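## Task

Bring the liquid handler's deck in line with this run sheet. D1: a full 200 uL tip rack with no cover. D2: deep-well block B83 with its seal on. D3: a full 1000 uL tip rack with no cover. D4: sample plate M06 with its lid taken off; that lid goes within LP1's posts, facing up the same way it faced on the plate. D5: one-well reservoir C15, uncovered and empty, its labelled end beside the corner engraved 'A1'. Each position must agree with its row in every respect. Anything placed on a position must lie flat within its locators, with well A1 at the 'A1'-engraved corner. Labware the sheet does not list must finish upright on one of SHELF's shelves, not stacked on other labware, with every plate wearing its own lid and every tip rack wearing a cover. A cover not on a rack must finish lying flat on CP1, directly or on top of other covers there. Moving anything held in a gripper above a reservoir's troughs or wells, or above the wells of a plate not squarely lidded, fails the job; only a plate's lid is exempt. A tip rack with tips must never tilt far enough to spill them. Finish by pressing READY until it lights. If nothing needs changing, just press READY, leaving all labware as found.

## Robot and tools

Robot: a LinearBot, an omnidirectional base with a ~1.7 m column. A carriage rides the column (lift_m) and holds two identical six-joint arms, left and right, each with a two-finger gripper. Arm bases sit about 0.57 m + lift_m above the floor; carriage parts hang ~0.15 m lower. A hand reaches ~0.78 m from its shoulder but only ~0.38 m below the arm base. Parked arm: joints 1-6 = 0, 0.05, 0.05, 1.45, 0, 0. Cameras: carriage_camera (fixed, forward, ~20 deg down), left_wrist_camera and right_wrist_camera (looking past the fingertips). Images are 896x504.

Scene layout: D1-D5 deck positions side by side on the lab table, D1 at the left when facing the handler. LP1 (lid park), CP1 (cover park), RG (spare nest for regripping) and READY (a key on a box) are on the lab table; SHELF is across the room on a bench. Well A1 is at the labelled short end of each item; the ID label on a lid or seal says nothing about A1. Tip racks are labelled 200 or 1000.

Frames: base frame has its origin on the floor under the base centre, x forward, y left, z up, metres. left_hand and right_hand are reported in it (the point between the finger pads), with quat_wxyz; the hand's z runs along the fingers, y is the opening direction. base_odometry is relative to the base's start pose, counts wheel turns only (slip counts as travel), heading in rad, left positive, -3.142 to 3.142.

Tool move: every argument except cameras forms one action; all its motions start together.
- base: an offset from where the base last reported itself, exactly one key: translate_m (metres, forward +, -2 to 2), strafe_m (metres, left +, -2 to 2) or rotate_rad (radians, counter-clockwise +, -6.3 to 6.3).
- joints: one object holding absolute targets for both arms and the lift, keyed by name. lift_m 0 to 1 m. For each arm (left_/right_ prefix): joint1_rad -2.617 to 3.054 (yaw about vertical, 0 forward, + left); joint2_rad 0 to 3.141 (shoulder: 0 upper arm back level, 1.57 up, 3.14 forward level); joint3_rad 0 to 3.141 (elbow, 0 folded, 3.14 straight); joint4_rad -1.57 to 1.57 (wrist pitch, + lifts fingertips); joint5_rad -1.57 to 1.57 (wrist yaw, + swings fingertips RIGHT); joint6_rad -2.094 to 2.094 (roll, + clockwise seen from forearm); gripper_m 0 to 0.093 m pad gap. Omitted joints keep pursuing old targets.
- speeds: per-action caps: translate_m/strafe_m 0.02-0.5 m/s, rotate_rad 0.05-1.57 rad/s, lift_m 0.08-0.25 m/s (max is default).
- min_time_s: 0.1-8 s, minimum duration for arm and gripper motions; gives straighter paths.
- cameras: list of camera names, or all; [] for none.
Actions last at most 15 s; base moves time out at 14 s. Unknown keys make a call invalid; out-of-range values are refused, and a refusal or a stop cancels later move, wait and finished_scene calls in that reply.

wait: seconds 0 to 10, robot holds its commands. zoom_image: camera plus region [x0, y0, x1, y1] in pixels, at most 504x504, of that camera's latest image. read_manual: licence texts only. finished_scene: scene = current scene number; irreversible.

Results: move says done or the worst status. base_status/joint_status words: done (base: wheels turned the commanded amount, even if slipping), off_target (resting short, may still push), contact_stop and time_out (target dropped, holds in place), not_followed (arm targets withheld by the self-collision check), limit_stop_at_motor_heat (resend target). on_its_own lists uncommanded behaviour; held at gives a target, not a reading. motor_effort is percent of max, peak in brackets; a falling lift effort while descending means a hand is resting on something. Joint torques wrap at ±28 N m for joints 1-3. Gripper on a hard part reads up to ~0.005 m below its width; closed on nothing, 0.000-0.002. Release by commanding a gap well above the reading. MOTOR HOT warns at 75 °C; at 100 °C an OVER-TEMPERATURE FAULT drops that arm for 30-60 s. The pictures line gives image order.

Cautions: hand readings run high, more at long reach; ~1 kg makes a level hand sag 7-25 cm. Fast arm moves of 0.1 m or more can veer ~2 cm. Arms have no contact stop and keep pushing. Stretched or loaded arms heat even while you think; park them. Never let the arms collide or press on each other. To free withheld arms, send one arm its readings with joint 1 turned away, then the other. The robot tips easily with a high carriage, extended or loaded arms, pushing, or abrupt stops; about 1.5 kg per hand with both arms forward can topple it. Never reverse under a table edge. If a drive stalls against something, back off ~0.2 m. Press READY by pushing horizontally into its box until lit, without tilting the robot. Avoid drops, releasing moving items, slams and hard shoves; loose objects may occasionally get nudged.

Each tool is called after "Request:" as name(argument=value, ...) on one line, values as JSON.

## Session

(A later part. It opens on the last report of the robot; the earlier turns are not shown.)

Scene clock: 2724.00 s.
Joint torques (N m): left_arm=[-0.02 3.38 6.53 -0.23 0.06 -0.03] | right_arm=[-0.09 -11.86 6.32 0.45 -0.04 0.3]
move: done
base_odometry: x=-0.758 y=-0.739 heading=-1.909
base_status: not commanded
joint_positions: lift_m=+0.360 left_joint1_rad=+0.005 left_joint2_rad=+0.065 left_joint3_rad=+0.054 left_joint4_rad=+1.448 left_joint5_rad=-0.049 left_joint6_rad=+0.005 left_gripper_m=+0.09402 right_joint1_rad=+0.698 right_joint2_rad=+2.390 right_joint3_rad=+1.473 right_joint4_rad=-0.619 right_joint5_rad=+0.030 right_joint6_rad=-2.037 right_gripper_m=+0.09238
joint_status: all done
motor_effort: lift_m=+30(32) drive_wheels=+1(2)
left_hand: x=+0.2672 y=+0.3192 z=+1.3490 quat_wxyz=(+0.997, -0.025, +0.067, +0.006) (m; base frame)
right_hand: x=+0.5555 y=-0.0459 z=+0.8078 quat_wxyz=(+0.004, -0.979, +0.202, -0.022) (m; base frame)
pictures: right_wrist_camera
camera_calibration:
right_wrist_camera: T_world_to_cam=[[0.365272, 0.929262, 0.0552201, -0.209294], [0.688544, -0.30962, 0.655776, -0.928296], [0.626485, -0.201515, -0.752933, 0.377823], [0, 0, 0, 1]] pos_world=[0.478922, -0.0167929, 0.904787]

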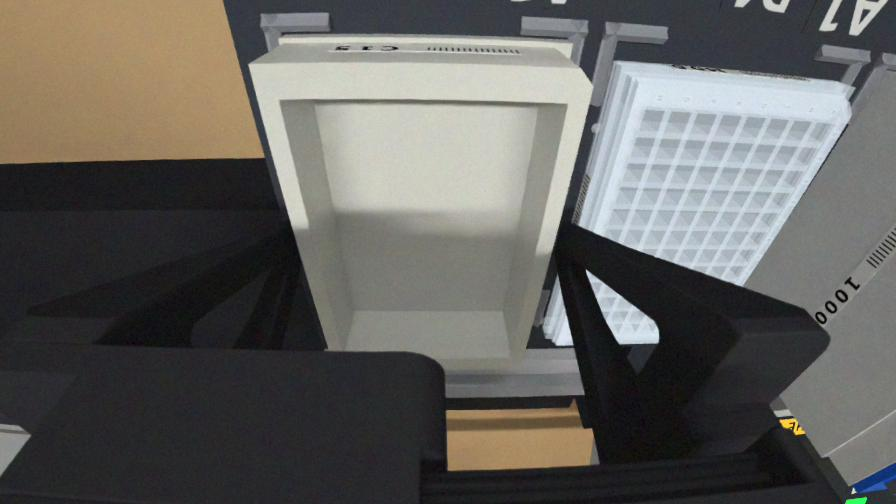

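Request:
move(joints={"lift_m": 0.40}, speeds={"lift_m": 0.08}, cameras=["right_wrist_camera"])

Request:
zoom_image(camera="right_wrist_camera", region=[260, 0, 660, 120])

Request:
zoom_image(camera="right_wrist_camera", region=[420, 260, 660, 400])

Scene clock: 2728.70 s.
Joint torques (N m): left_arm=[0.01 3.38 6.58 -0.2 0.07 -0.03] | right_arm=[-0.12 -12.15 6.39 0.42 -0.05 0.3]
move: done
base_odometry: x=-0.758 y=-0.739 heading=-1.909
base_status: not commanded
joint_positions: lift_m=+0.400 left_joint1_rad=+0.005 left_joint2_rad=+0.065 left_joint3_rad=+0.054 left_joint4_rad=+1.448 left_joint5_rad=-0.049 left_joint6_rad=+0.005 left_gripper_m=+0.09402 right_joint1_rad=+0.698 right_joint2_rad=+2.393 right_joint3_rad=+1.473 right_joint4_rad=-0.614 right_joint5_rad=+0.030 right_joint6_rad=-2.037 right_gripper_m=+0.09238
joint_status: all done
motor_effort: lift_m=+34(43) drive_wheels=+0(4)
left_hand: x=+0.2672 y=+0.3192 z=+1.3890 quat_wxyz=(+0.997, -0.025, +0.067, +0.006) (m; base frame)
right_hand: x=+0.5560 y=-0.0455 z=+0.8466 quat_wxyz=(+0.005, -0.979, +0.202, -0.023) (m; base frame)
pictures: right_wrist_camera
camera_calibration:
right_wrist_camera: T_world_to_cam=[[0.365174, 0.929179, 0.0572273, -0.213636], [0.687394, -0.310585, 0.656526, -0.953985], [0.627804, -0.200408, -0.752129, 0.405452], [0, 0, 0, 1]] pos_world=[0.479233, -0.0165314, 0.943494]

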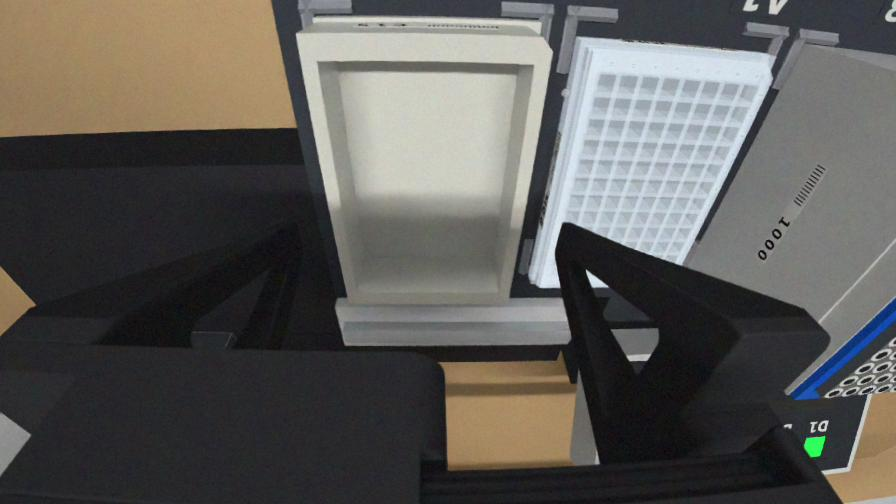

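Scaled by 1.260.

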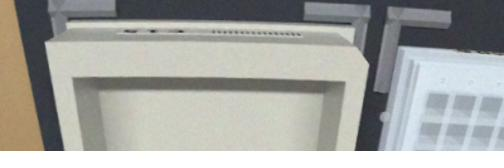

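Scaled by 2.100.

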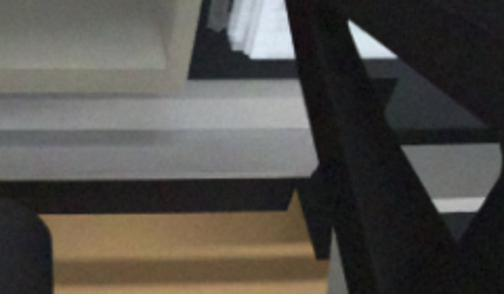

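Request:
move(joints={"lift_m": 0.47}, cameras=["right_wrist_camera"])

Request:
zoom_image(camera="right_wrist_camera", region=[300, 0, 600, 280])

Scene clock: 2736.43 s.
Joint torques (N m): left_arm=[0.01 3.32 6.54 -0.22 0.07 -0.03] | right_arm=[-0.12 -12.52 6.17 0.39 -0.06 0.29]
move: done
base_odometry: x=-0.758 y=-0.739 heading=-1.909
base_status: not commanded
joint_positions: lift_m=+0.470 left_joint1_rad=+0.005 left_joint2_rad=+0.065 left_joint3_rad=+0.054 left_joint4_rad=+1.448 left_joint5_rad=-0.049 left_joint6_rad=+0.005 left_gripper_m=+0.09402 right_joint1_rad=+0.698 right_joint2_rad=+2.396 right_joint3_rad=+1.473 right_joint4_rad=-0.611 right_joint5_rad=+0.030 right_joint6_rad=-2.037 right_gripper_m=+0.09238
joint_status: all done
motor_effort: lift_m=+35(43) drive_wheels=+1(4)
left_hand: x=+0.2672 y=+0.3192 z=+1.4590 quat_wxyz=(+0.997, -0.025, +0.067, +0.006) (m; base frame)
right_hand: x=+0.5560 y=-0.0455 z=+0.9155 quat_wxyz=(+0.005, -0.979, +0.202, -0.023) (m; base frame)
pictures: right_wrist_camera
camera_calibration:
right_wrist_camera: T_world_to_cam=[[0.36519, 0.929193, 0.0568928, -0.217251], [0.687586, -0.310424, 0.656401, -0.999157], [0.627584, -0.200593, -0.752263, 0.457478], [0, 0, 0, 1]] pos_world=[0.479238, -0.0165276, 1.01235]

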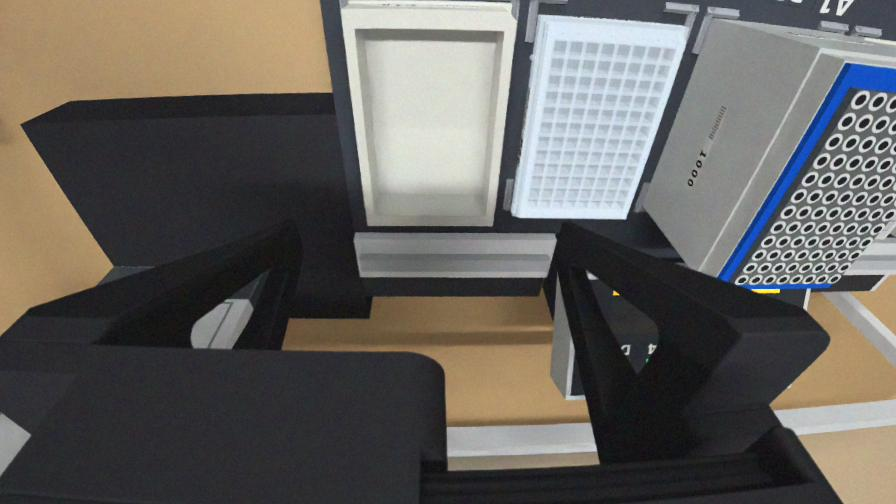

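Scaled by 1.680.

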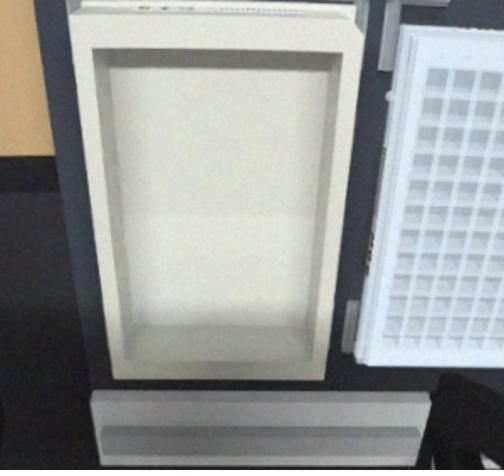

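Request:
move(base={"translate_m": -0.25}, speeds={"translate_m": 0.2}, cameras=[])

Request:
move(joints={"right_joint1_rad": 0.0, "right_joint2_rad": 0.05, "right_joint3_rad": 0.05, "right_joint4_rad": 1.45, "right_joint5_rad": 0.0, "right_joint6_rad": 0.0}, min_time_s=4, cameras=["carriage_camera"])

Scene clock: 2769.40 s.
Joint torques (N m): left_arm=[-0.02 3.43 6.5 -0.22 0.07 -0.03] | right_arm=[-0.12 -12.48 6.3 0.38 -0.05 0.3]
move: done
base_odometry: x=-0.675 y=-0.503 heading=-1.909
base_status: done
joint_positions: lift_m=+0.470 left_joint1_rad=+0.005 left_joint2_rad=+0.065 left_joint3_rad=+0.054 left_joint4_rad=+1.448 left_joint5_rad=-0.049 left_joint6_rad=+0.005 left_gripper_m=+0.09402 right_joint1_rad=+0.698 right_joint2_rad=+2.396 right_joint3_rad=+1.473 right_joint4_rad=-0.611 right_joint5_rad=+0.030 right_joint6_rad=-2.037 right_gripper_m=+0.09238
joint_status: not commanded
motor_effort: lift_m=+34(38) drive_wheels=-2(10)
left_hand: x=+0.2672 y=+0.3192 z=+1.4590 quat_wxyz=(+0.997, -0.025, +0.067, +0.006) (m; base frame)
right_hand: x=+0.5561 y=-0.0456 z=+0.9155 quat_wxyz=(+0.005, -0.979, +0.203, -0.023) (m; base frame)
pictures: none
No camera images: "cameras" was empty.

Scene clock: 2773.70 s.
Joint torques (N m): left_arm=[0.01 3.41 6.46 -0.22 0.07 -0.03] | right_arm=[-0.64 3.47 6.19 0.09 -0.18 0.27]
move: done
base_odometry: x=-0.675 y=-0.503 heading=-1.909
base_status: not commanded
joint_positions: lift_m=+0.470 left_joint1_rad=+0.005 left_joint2_rad=+0.065 left_joint3_rad=+0.054 left_joint4_rad=+1.448 left_joint5_rad=-0.049 left_joint6_rad=+0.005 left_gripper_m=+0.09402 right_joint1_rad=+0.007 right_joint2_rad=+0.058 right_joint3_rad=+0.058 right_joint4_rad=+1.430 right_joint5_rad=+0.012 right_joint6_rad=-0.016 right_gripper_m=+0.09240
joint_status: all done
motor_effort: lift_m=+33(38) drive_wheels=-1(3)
left_hand: x=+0.2672 y=+0.3192 z=+1.4590 quat_wxyz=(+0.997, -0.025, +0.067, +0.006) (m; base frame)
right_hand: x=+0.2682 y=-0.3124 z=+1.4599 quat_wxyz=(+0.997, +0.005, +0.071, -0.005) (m; base frame)
pictures: carriage_camera
camera_calibration:
carriage_camera: T_world_to_cam=[[-0.0149295, -0.999707, -0.0190761, 0.0280024], [-0.307061, 0.0227403, -0.951418, 1.40785], [0.951573, -0.00834669, -0.307311, 0.324443], [0, 0, 0, 1]] pos_world=[0.123983, -0.00131271, 1.43969]

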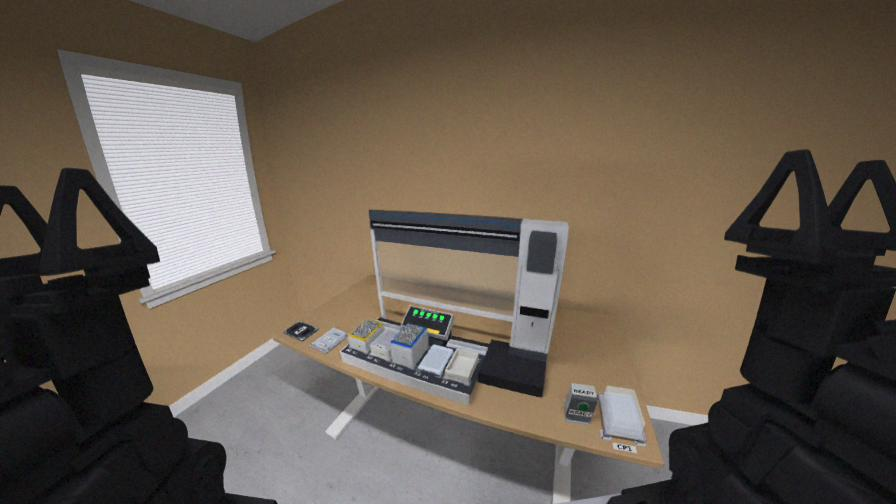

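Request:
zoom_image(camera="carriage_camera", region=[330, 290, 500, 410])

Request:
zoom_image(camera="carriage_camera", region=[550, 370, 660, 460])

Request:
zoom_image(camera="carriage_camera", region=[270, 300, 370, 370])

Scaled by 2.965.

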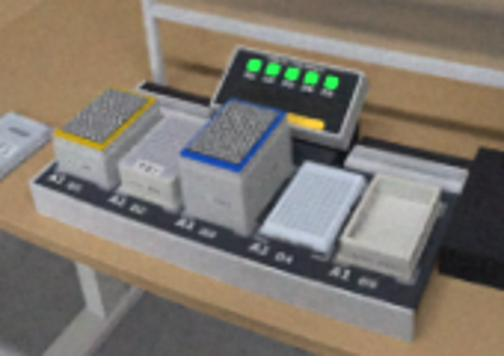

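Scaled by 4.582.

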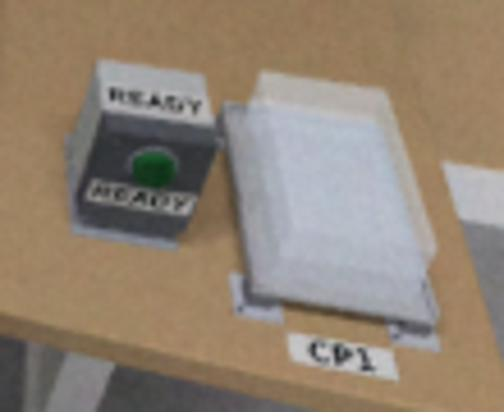

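Scaled by 5.040.

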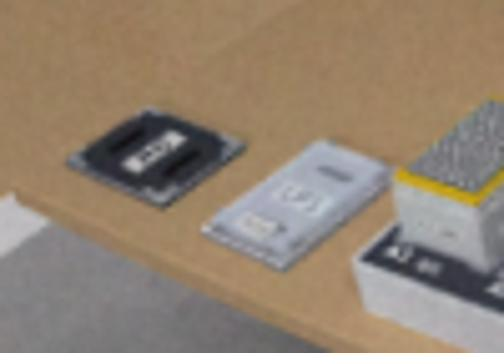

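Request:
move(base={"rotate_rad": -0.434}, joints={"lift_m": 0.1}, speeds={"rotate_rad": 0.6}, cameras=[])

Request:
move(base={"translate_m": -0.18}, joints={"lift_m": 0.05, "left_joint1_rad": 0.0, "left_joint2_rad": 2.161, "left_joint3_rad": 1.038, "left_joint4_rad": 1.473, "left_joint5_rad": 0.0, "left_joint6_rad": 0.0}, speeds={"translate_m": 0.2}, min_time_s=3, cameras=["left_wrist_camera", "carriage_camera"])

Scene clock: 2809.50 s.
Joint torques (N m): left_arm=[-0.02 3.4 6.5 -0.23 0.07 -0.03] | right_arm=[-0.61 3.78 6.9 0.03 -0.17 0.3]
move: done
base_odometry: x=-0.675 y=-0.503 heading=-2.342
base_status: done
joint_positions: lift_m=+0.100 left_joint1_rad=+0.005 left_joint2_rad=+0.065 left_joint3_rad=+0.054 left_joint4_rad=+1.448 left_joint5_rad=-0.049 left_joint6_rad=+0.005 left_gripper_m=+0.09402 right_joint1_rad=+0.007 right_joint2_rad=+0.055 right_joint3_rad=+0.051 right_joint4_rad=+1.436 right_joint5_rad=+0.011 right_joint6_rad=-0.014 right_gripper_m=+0.09240
joint_status: all done
motor_effort: lift_m=+32(35) drive_wheels=+0(6)
left_hand: x=+0.2672 y=+0.3192 z=+1.0893 quat_wxyz=(+0.997, -0.025, +0.067, +0.006) (m; base frame)
right_hand: x=+0.2677 y=-0.3122 z=+1.0885 quat_wxyz=(+0.998, +0.005, +0.069, -0.004) (m; base frame)
pictures: none
No camera images: "cameras" was empty.

Scene clock: 2812.80 s.
Joint torques (N m): left_arm=[-0.47 -9.62 7.95 1.91 0.22 -0.09] | right_arm=[-0.61 3.77 7.04 0.01 -0.16 0.29]
move: done
base_odometry: x=-0.549 y=-0.374 heading=-2.343
base_status: done
joint_positions: lift_m=+0.050 left_joint1_rad=+0.005 left_joint2_rad=+2.151 left_joint3_rad=+1.015 left_joint4_rad=+1.464 left_joint5_rad=-0.016 left_joint6_rad=+0.005 left_gripper_m=+0.09402 right_joint1_rad=+0.007 right_joint2_rad=+0.055 right_joint3_rad=+0.050 right_joint4_rad=+1.437 right_joint5_rad=+0.011 right_joint6_rad=-0.014 right_gripper_m=+0.09240
joint_status: all done
motor_effort: lift_m=+29(36) drive_wheels=+3(11)
left_hand: x=+0.7870 y=+0.3161 z=+0.8246 quat_wxyz=(+0.813, -0.007, +0.582, +0.008) (m; base frame)
right_hand: x=+0.2678 y=-0.3122 z=+1.0382 quat_wxyz=(+0.998, +0.005, +0.069, -0.004) (m; base frame)
pictures: carriage_camera, left_wrist_camera
camera_calibration:
carriage_camera: T_world_to_cam=[[-0.0149295, -0.999707, -0.0190761, 0.0199962], [-0.307061, 0.0227403, -0.951418, 1.00854], [0.951573, -0.00834669, -0.307311, 0.195466], [0, 0, 0, 1]] pos_world=[0.123983, -0.00131271, 1.02]
left_wrist_camera: T_world_to_cam=[[0.00800569, -0.999939, -0.00756806, 0.311967], [-0.3346, 0.00445332, -0.94235, 1.03713], [0.942326, 0.0100764, -0.334544, -0.342801], [0, 0, 0, 1]] pos_world=[0.667556, 0.310784, 0.865016]

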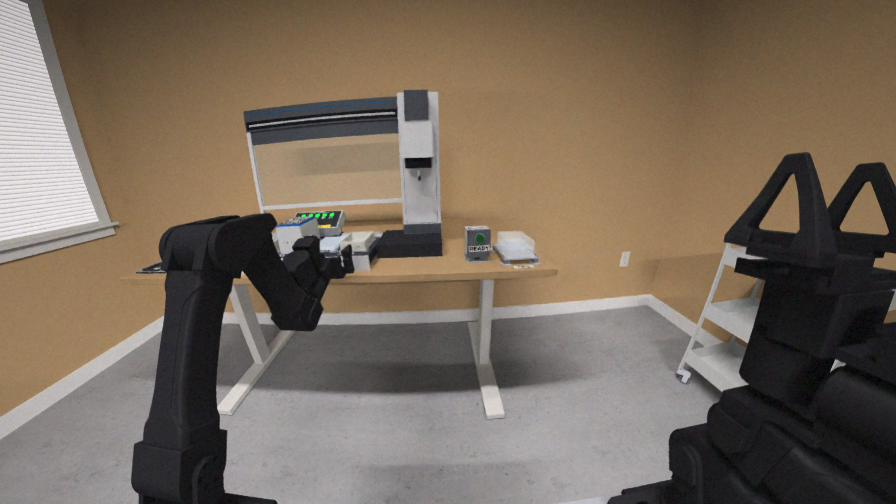

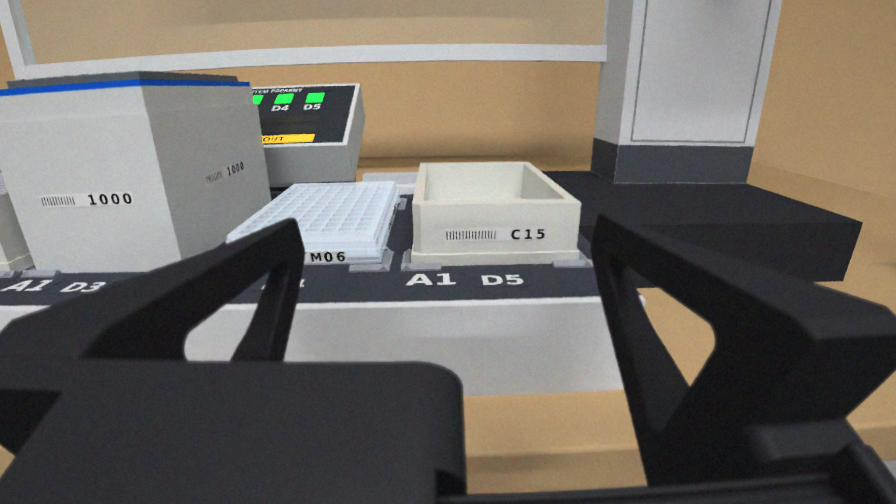

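Request:
zoom_image(camera="left_wrist_camera", region=[340, 140, 620, 300])

Request:
zoom_image(camera="left_wrist_camera", region=[390, 220, 500, 290])

Request:
zoom_image(camera="left_wrist_camera", region=[500, 220, 610, 290])

Request:
zoom_image(camera="left_wrist_camera", region=[200, 70, 380, 180])

Scaled by 1.800.

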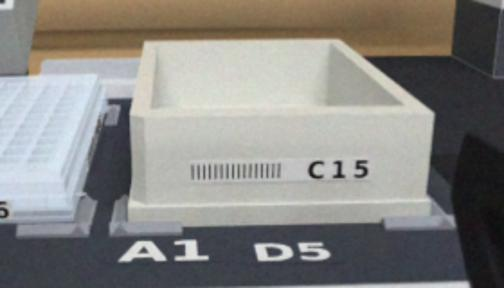

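Scaled by 4.582.

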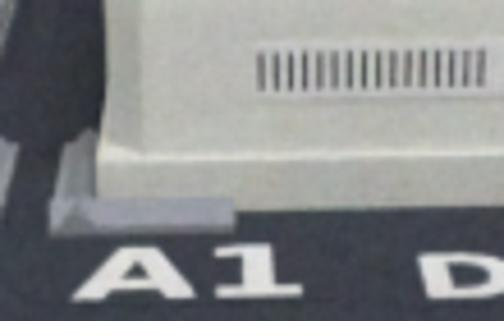

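Scaled by 4.582.

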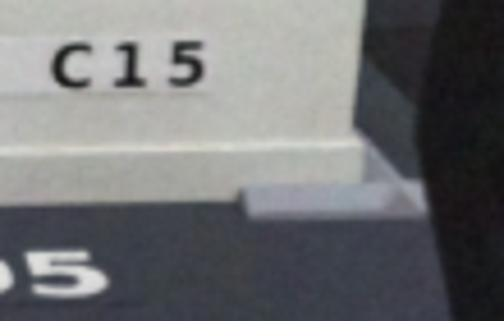

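Scaled by 2.800.

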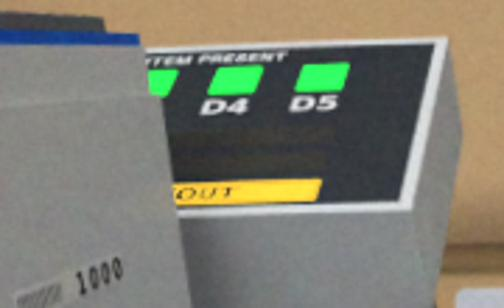

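Request:
zoom_image(camera="left_wrist_camera", region=[395, 235, 465, 285])

Request:
zoom_image(camera="left_wrist_camera", region=[465, 235, 535, 285])

Request:
zoom_image(camera="left_wrist_camera", region=[535, 235, 605, 285])

Request:
zoom_image(camera="left_wrist_camera", region=[400, 150, 600, 215])

Scaled by 7.200.

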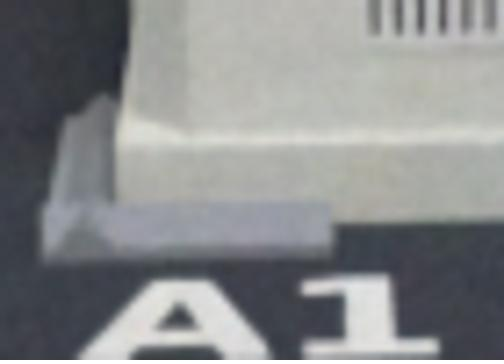

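Scaled by 7.200.

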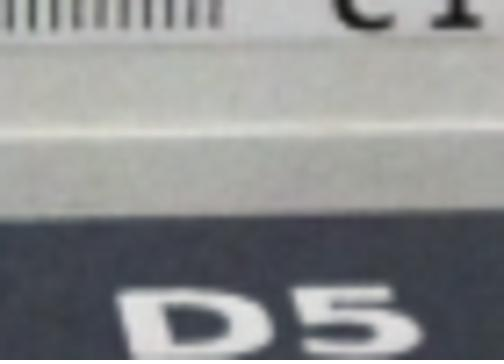

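Scaled by 7.200.

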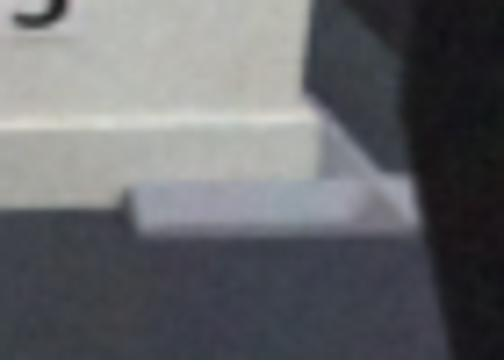

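Scaled by 2.520.

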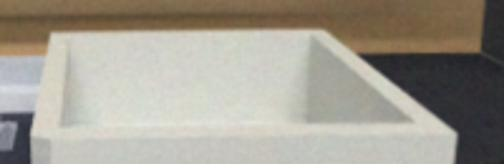

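Request:
zoom_image(camera="left_wrist_camera", region=[220, 170, 420, 280])

Request:
zoom_image(camera="left_wrist_camera", region=[350, 150, 450, 220])

Request:
zoom_image(camera="left_wrist_camera", region=[510, 150, 610, 220])

Scaled by 2.520.

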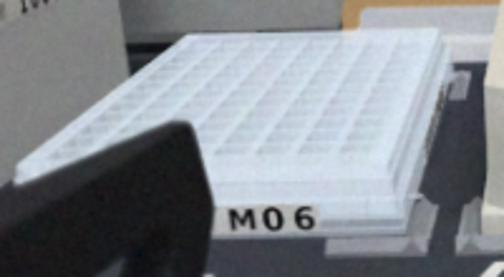

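Scaled by 5.040.

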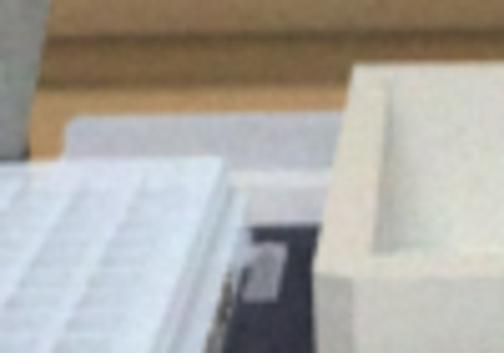

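Scaled by 5.040.

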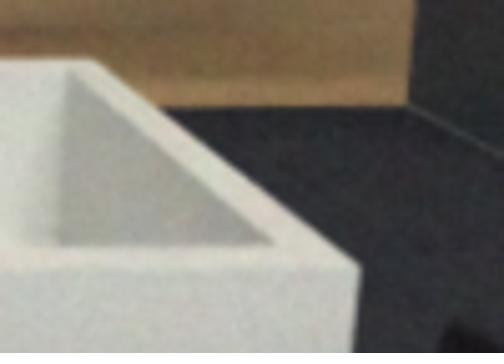

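Request:
zoom_image(camera="left_wrist_camera", region=[350, 170, 420, 260])

Request:
zoom_image(camera="left_wrist_camera", region=[220, 170, 310, 250])

Request:
zoom_image(camera="left_wrist_camera", region=[130, 60, 280, 280])

Scaled by 5.600.

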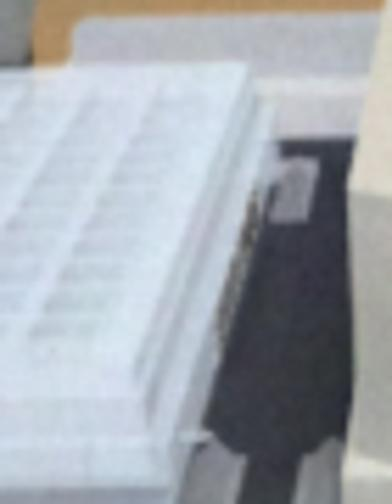

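Scaled by 5.600.

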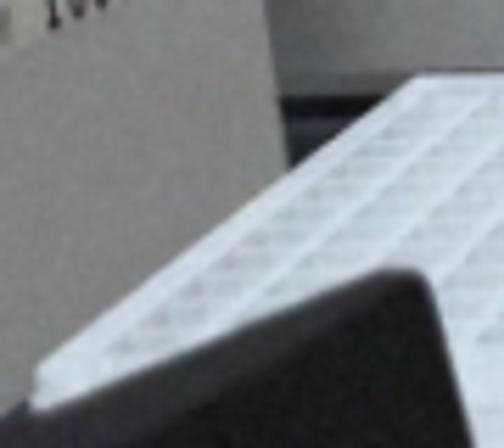

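Scaled by 2.291.

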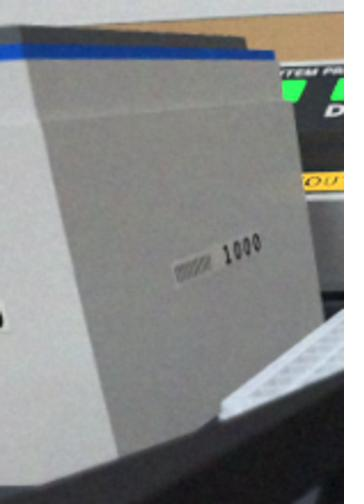

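Request:
move(base={"strafe_m": 0.085}, speeds={"strafe_m": 0.15}, cameras=["left_wrist_camera"])

Request:
zoom_image(camera="left_wrist_camera", region=[320, 130, 620, 290])

Request:
zoom_image(camera="left_wrist_camera", region=[370, 160, 470, 290])

Request:
zoom_image(camera="left_wrist_camera", region=[470, 160, 590, 290])

Scene clock: 2925.53 s.
Joint torques (N m): left_arm=[-0.38 -9.66 7.92 1.91 0.19 -0.09] | right_arm=[-0.53 3.77 7.04 0.01 -0.13 0.29]
move: done
base_odometry: x=-0.488 y=-0.433 heading=-2.343
base_status: done
joint_positions: lift_m=+0.050 left_joint1_rad=+0.004 left_joint2_rad=+2.151 left_joint3_rad=+1.015 left_joint4_rad=+1.464 left_joint5_rad=-0.014 left_joint6_rad=+0.005 left_gripper_m=+0.09402 right_joint1_rad=+0.006 right_joint2_rad=+0.055 right_joint3_rad=+0.050 right_joint4_rad=+1.438 right_joint5_rad=+0.009 right_joint6_rad=-0.014 right_gripper_m=+0.09240
joint_status: not commanded
motor_effort: lift_m=+29(34) drive_wheels=-3(11)
left_hand: x=+0.7871 y=+0.3152 z=+0.8249 quat_wxyz=(+0.813, -0.005, +0.582, +0.007) (m; base frame)
right_hand: x=+0.2676 y=-0.3120 z=+1.0382 quat_wxyz=(+0.998, +0.004, +0.069, -0.004) (m; base frame)
pictures: left_wrist_camera
camera_calibration:
left_wrist_camera: T_world_to_cam=[[0.00506205, -0.999954, -0.00818195, 0.313834], [-0.333868, 0.00602253, -0.942601, 1.03658], [0.942606, 0.00750318, -0.333822, -0.342792], [0, 0, 0, 1]] pos_world=[0.667612, 0.310149, 0.865222]

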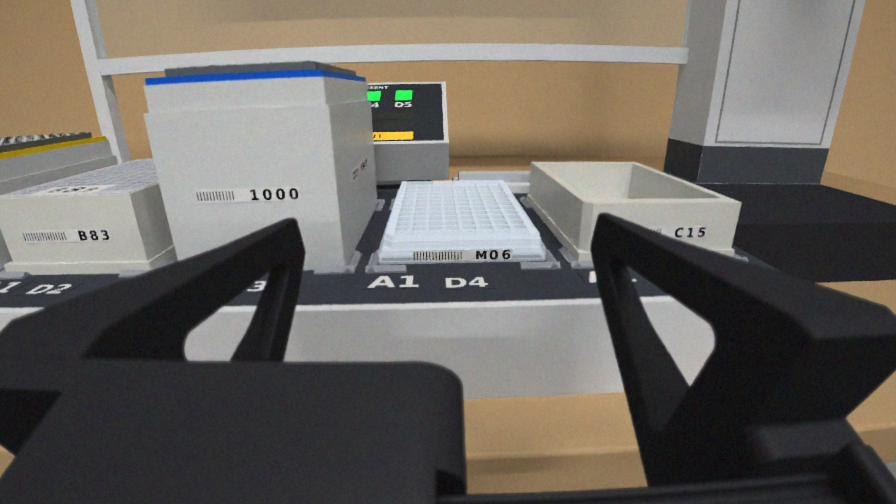

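Scaled by 1.680.

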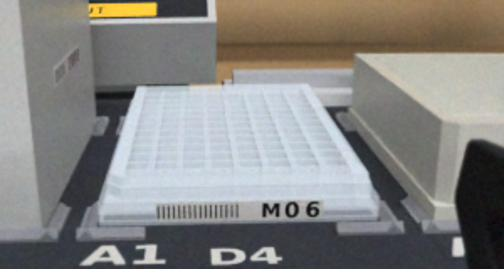

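Scaled by 3.877.

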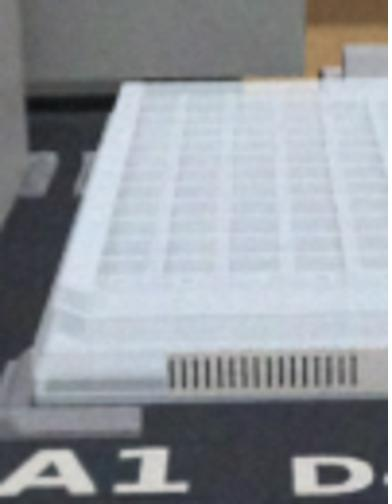

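Scaled by 3.877.

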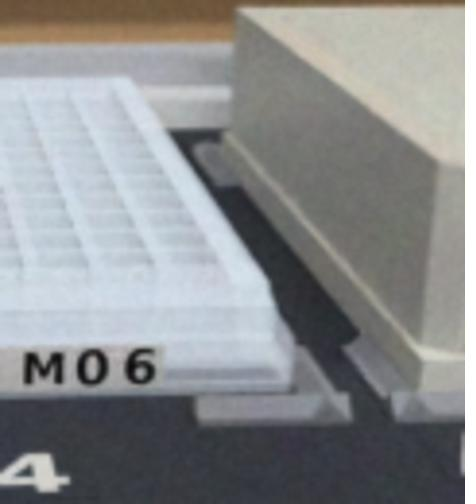

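Request:
zoom_image(camera="left_wrist_camera", region=[510, 185, 560, 220])

Request:
zoom_image(camera="left_wrist_camera", region=[540, 210, 610, 275])

Request:
zoom_image(camera="left_wrist_camera", region=[370, 180, 410, 230])

Scaled by 10.080.

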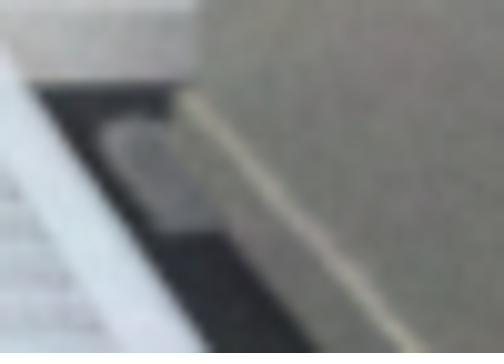

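Scaled by 7.200.

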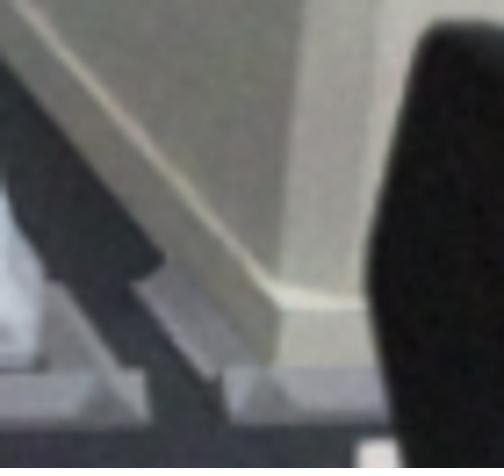

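Scaled by 10.080.

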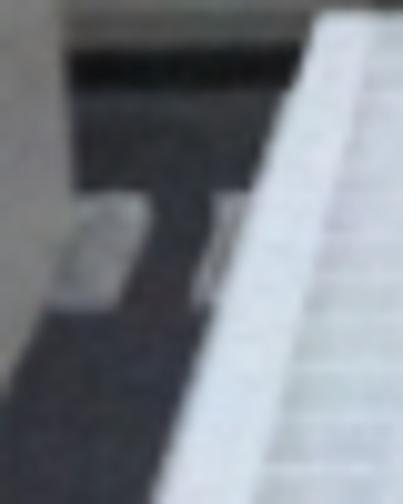

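Request:
zoom_image(camera="left_wrist_camera", region=[355, 240, 425, 285])

Request:
zoom_image(camera="left_wrist_camera", region=[520, 240, 600, 285])

Request:
zoom_image(camera="left_wrist_camera", region=[520, 150, 580, 190])

Request:
zoom_image(camera="left_wrist_camera", region=[610, 150, 750, 220])

Request:
zoom_image(camera="left_wrist_camera", region=[570, 180, 630, 220])

Scaled by 7.200.

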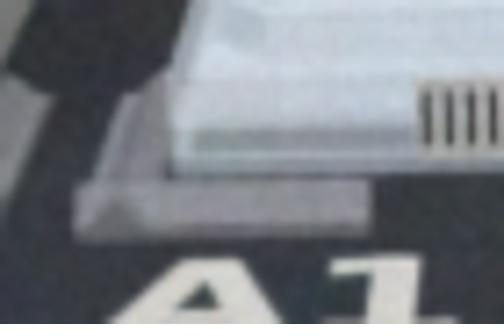

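Scaled by 6.300.

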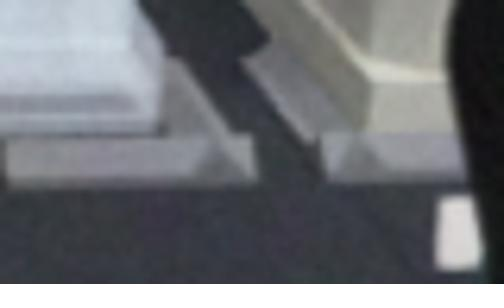

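Scaled by 8.400.

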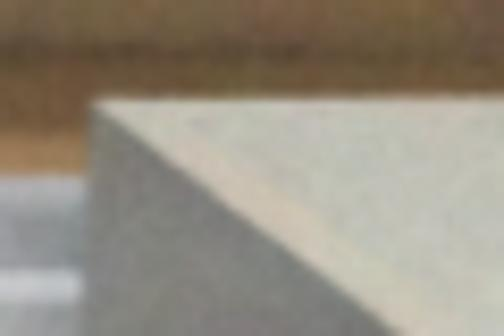

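Scaled by 3.600.

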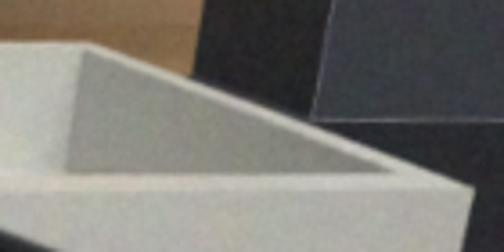

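Scaled by 8.400.

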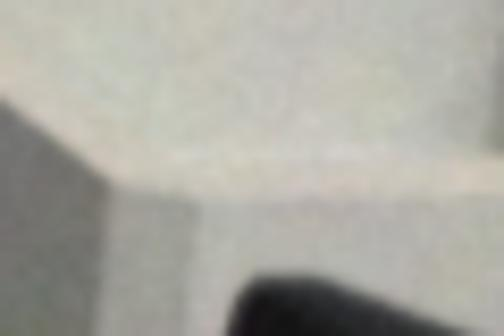

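Request:
move(joints={"lift_m": 0.45}, cameras=[])

Request:
move(base={"translate_m": 0.22}, joints={"left_joint1_rad": 0.0, "left_joint2_rad": 2.65, "left_joint3_rad": 2.21, "left_joint4_rad": -1.13, "left_joint5_rad": 0.0, "left_joint6_rad": 0.0}, speeds={"translate_m": 0.15}, min_time_s=3, cameras=["left_wrist_camera"])

Scene clock: 3118.60 s.
Joint torques (N m): left_arm=[-0.39 -10.67 7.13 1.79 0.19 -0.09] | right_arm=[-0.54 3.77 7.04 0.01 -0.15 0.29]
move: done
base_odometry: x=-0.488 y=-0.433 heading=-2.343
base_status: not commanded
joint_positions: lift_m=+0.450 left_joint1_rad=+0.004 left_joint2_rad=+2.161 left_joint3_rad=+1.024 left_joint4_rad=+1.473 left_joint5_rad=-0.014 left_joint6_rad=+0.005 left_gripper_m=+0.09402 right_joint1_rad=+0.006 right_joint2_rad=+0.055 right_joint3_rad=+0.050 right_joint4_rad=+1.438 right_joint5_rad=+0.009 right_joint6_rad=-0.014 right_gripper_m=+0.09240
joint_status: all done
motor_effort: lift_m=+32(44) drive_wheels=-2(3)
left_hand: x=+0.7884 y=+0.3152 z=+1.2243 quat_wxyz=(+0.815, -0.005, +0.579, +0.007) (m; base frame)
right_hand: x=+0.2676 y=-0.3120 z=+1.4379 quat_wxyz=(+0.998, +0.004, +0.069, -0.004) (m; base frame)
pictures: none
No camera images: "cameras" was empty.

Scene clock: 3122.00 s.
Joint torques (N m): left_arm=[-0.36 -12.89 9.01 0.06 0.18 -0.09] | right_arm=[-0.53 3.78 7.04 -0.03 -0.15 0.29]
move: done
base_odometry: x=-0.641 y=-0.591 heading=-2.343
base_status: done
joint_positions: lift_m=+0.450 left_joint1_rad=+0.004 left_joint2_rad=+2.635 left_joint3_rad=+2.184 left_joint4_rad=-1.113 left_joint5_rad=-0.014 left_joint6_rad=+0.005 left_gripper_m=+0.09402 right_joint1_rad=+0.006 right_joint2_rad=+0.055 right_joint3_rad=+0.050 right_joint4_rad=+1.441 right_joint5_rad=+0.009 right_joint6_rad=-0.014 right_gripper_m=+0.09240
joint_status: all done
motor_effort: lift_m=+35(38) drive_wheels=-3(8)
left_hand: x=+0.7311 y=+0.3149 z=+0.9504 quat_wxyz=(+0.003, +0.000, +1.000, +0.007) (m; base frame)
right_hand: x=+0.2669 y=-0.3120 z=+1.4380 quat_wxyz=(+0.998, +0.004, +0.068, -0.004) (m; base frame)
pictures: left_wrist_camera
camera_calibration:
left_wrist_camera: T_world_to_cam=[[-0.00415031, -0.99999, 0.00154702, 0.312423], [-0.788242, 0.00422345, 0.615351, -0.0116699], [-0.615352, 0.00133447, -0.788252, 1.32473], [0, 0, 0, 1]] pos_world=[0.807276, 0.310702, 1.05092]

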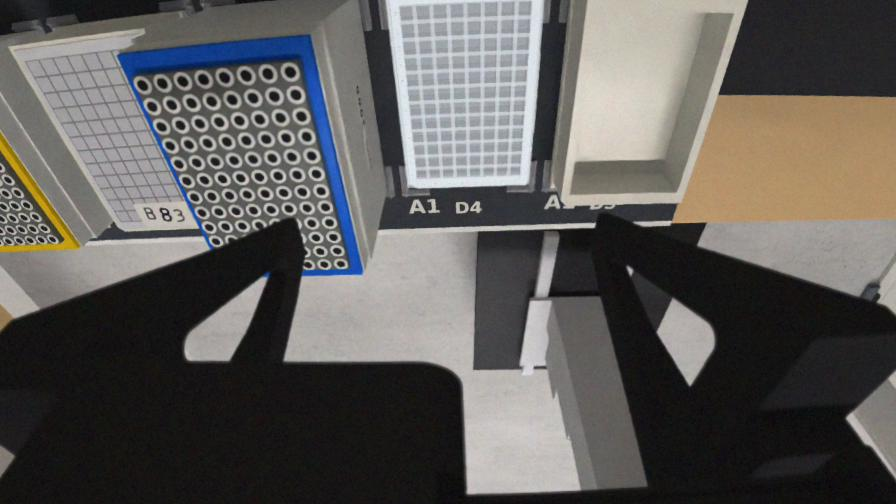

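Request:
move(base={"translate_m": 0.075}, speeds={"translate_m": 0.1}, cameras=["left_wrist_camera"])

Request:
zoom_image(camera="left_wrist_camera", region=[340, 0, 600, 200])

Scene clock: 3131.50 s.
Joint torques (N m): left_arm=[-0.21 -11.85 8.65 1.26 0.18 0.04] | right_arm=[-0.53 3.79 7.05 -0.04 -0.15 0.29]
move: done
base_odometry: x=-0.693 y=-0.645 heading=-2.342
base_status: done
joint_positions: lift_m=+0.450 left_joint1_rad=+0.003 left_joint2_rad=+2.627 left_joint3_rad=+2.184 left_joint4_rad=-1.251 left_joint5_rad=-0.014 left_joint6_rad=-0.007 left_gripper_m=+0.09402 right_joint1_rad=+0.006 right_joint2_rad=+0.055 right_joint3_rad=+0.050 right_joint4_rad=+1.443 right_joint5_rad=+0.009 right_joint6_rad=-0.014 right_gripper_m=+0.09240
joint_status: not commanded
motor_effort: lift_m=+34(37) drive_wheels=+5(12)
left_hand: x=+0.6987 y=+0.3143 z=+0.9561 quat_wxyz=(-0.062, -0.004, +0.998, +0.007) (m; base frame)
right_hand: x=+0.2665 y=-0.3120 z=+1.4380 quat_wxyz=(+0.998, +0.004, +0.067, -0.004) (m; base frame)
pictures: left_wrist_camera
camera_calibration:
left_wrist_camera: T_world_to_cam=[[0.00632949, -0.999979, 0.00117582, 0.304647], [-0.702147, -0.0036071, 0.712023, -0.19089], [-0.712004, -0.00533234, -0.702155, 1.29666], [0, 0, 0, 1]] pos_world=[0.787262, 0.310866, 1.04601]

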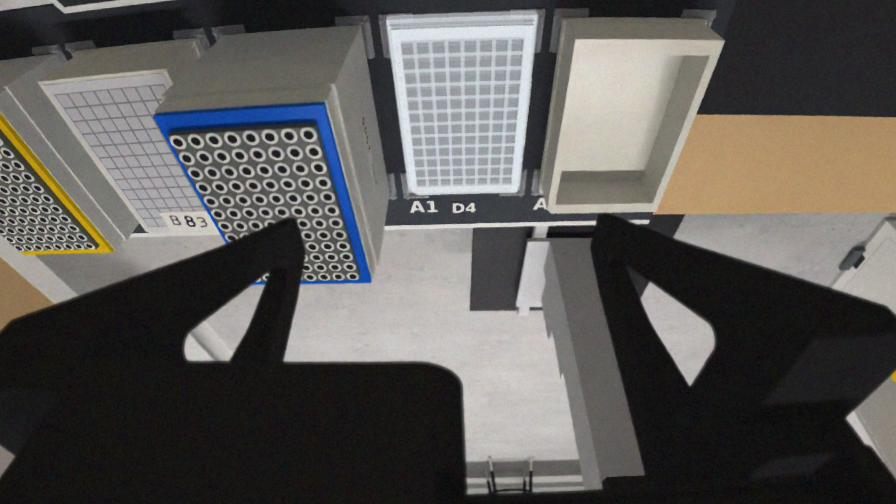

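Scaled by 1.938.

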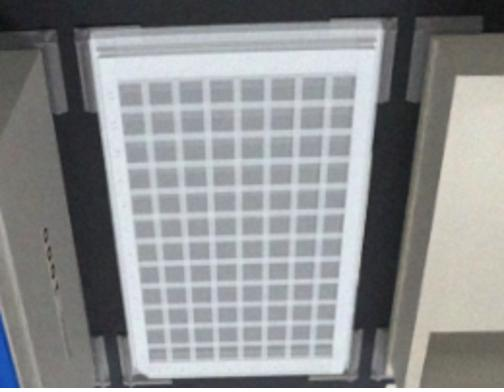

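Request:
move(base={"translate_m": -0.08}, speeds={"translate_m": 0.1}, cameras=["left_wrist_camera", "carriage_camera"])

Scene clock: 3158.13 s.
Joint torques (N m): left_arm=[-0.24 -13.08 8.87 0.31 0.18 0.04] | right_arm=[-0.53 3.85 6.93 -0.07 -0.16 0.29]
move: done
base_odometry: x=-0.638 y=-0.588 heading=-2.343
base_status: done
joint_positions: lift_m=+0.450 left_joint1_rad=+0.002 left_joint2_rad=+2.639 left_joint3_rad=+2.184 left_joint4_rad=-1.144 left_joint5_rad=-0.014 left_joint6_rad=-0.007 left_gripper_m=+0.09402 right_joint1_rad=+0.006 right_joint2_rad=+0.055 right_joint3_rad=+0.050 right_joint4_rad=+1.443 right_joint5_rad=+0.009 right_joint6_rad=-0.014 right_gripper_m=+0.09240
joint_status: not commanded
motor_effort: lift_m=+37(37) drive_wheels=-5(14)
left_hand: x=+0.7229 y=+0.3142 z=+0.9489 quat_wxyz=(-0.014, -0.005, +1.000, +0.007) (m; base frame)
right_hand: x=+0.2665 y=-0.3120 z=+1.4380 quat_wxyz=(+0.998, +0.004, +0.067, -0.004) (m; base frame)
pictures: carriage_camera, left_wrist_camera
camera_calibration:
carriage_camera: T_world_to_cam=[[-0.0149295, -0.999707, -0.0190761, 0.0276199], [-0.307061, 0.0227403, -0.951418, 1.38877], [0.951573, -0.00834669, -0.307311, 0.318281], [0, 0, 0, 1]] pos_world=[0.123983, -0.00131271, 1.41964]
left_wrist_camera: T_world_to_cam=[[0.00582008, -0.999982, 0.00150514, 0.304439], [-0.76676, -0.00349648, 0.641925, -0.0555234], [-0.641908, -0.00489014, -0.766766, 1.31933], [0, 0, 0, 1]] pos_world=[0.802547, 0.310691, 1.0468]

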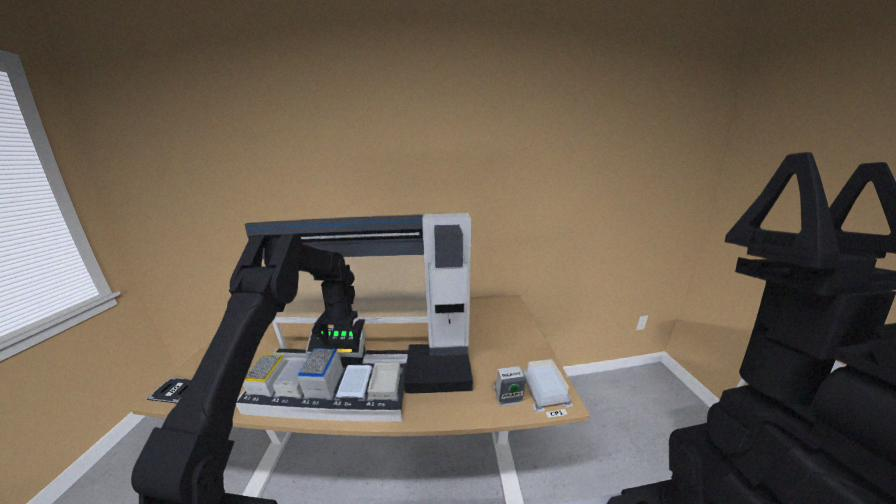

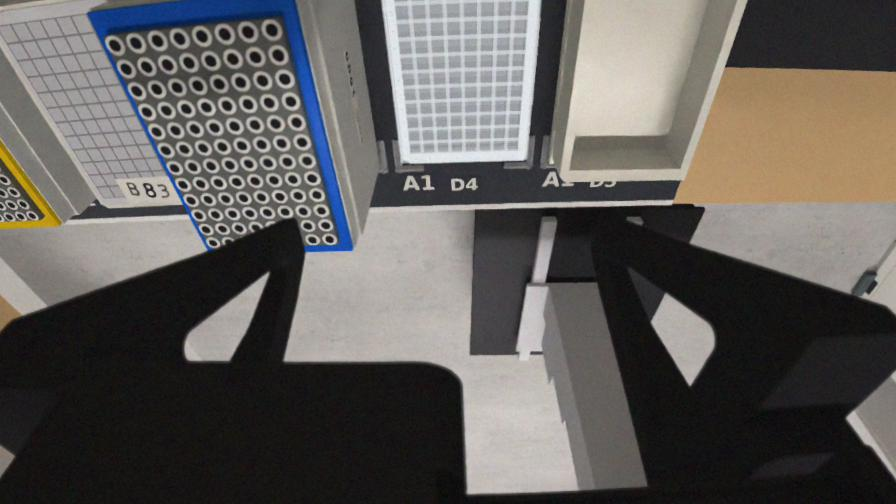

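Request:
zoom_image(camera="left_wrist_camera", region=[360, 100, 600, 220])

Request:
zoom_image(camera="left_wrist_camera", region=[340, 0, 600, 130])

Scaled by 2.100.

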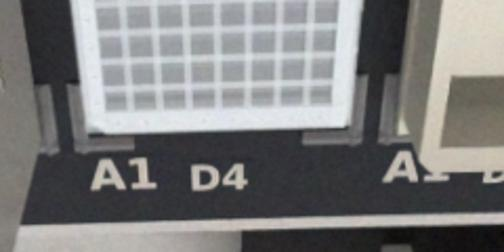

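Scaled by 1.938.

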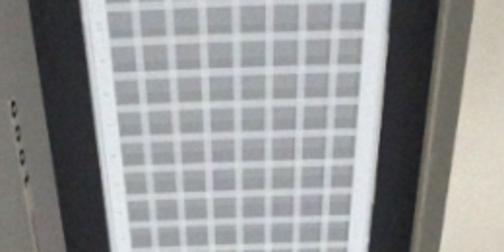

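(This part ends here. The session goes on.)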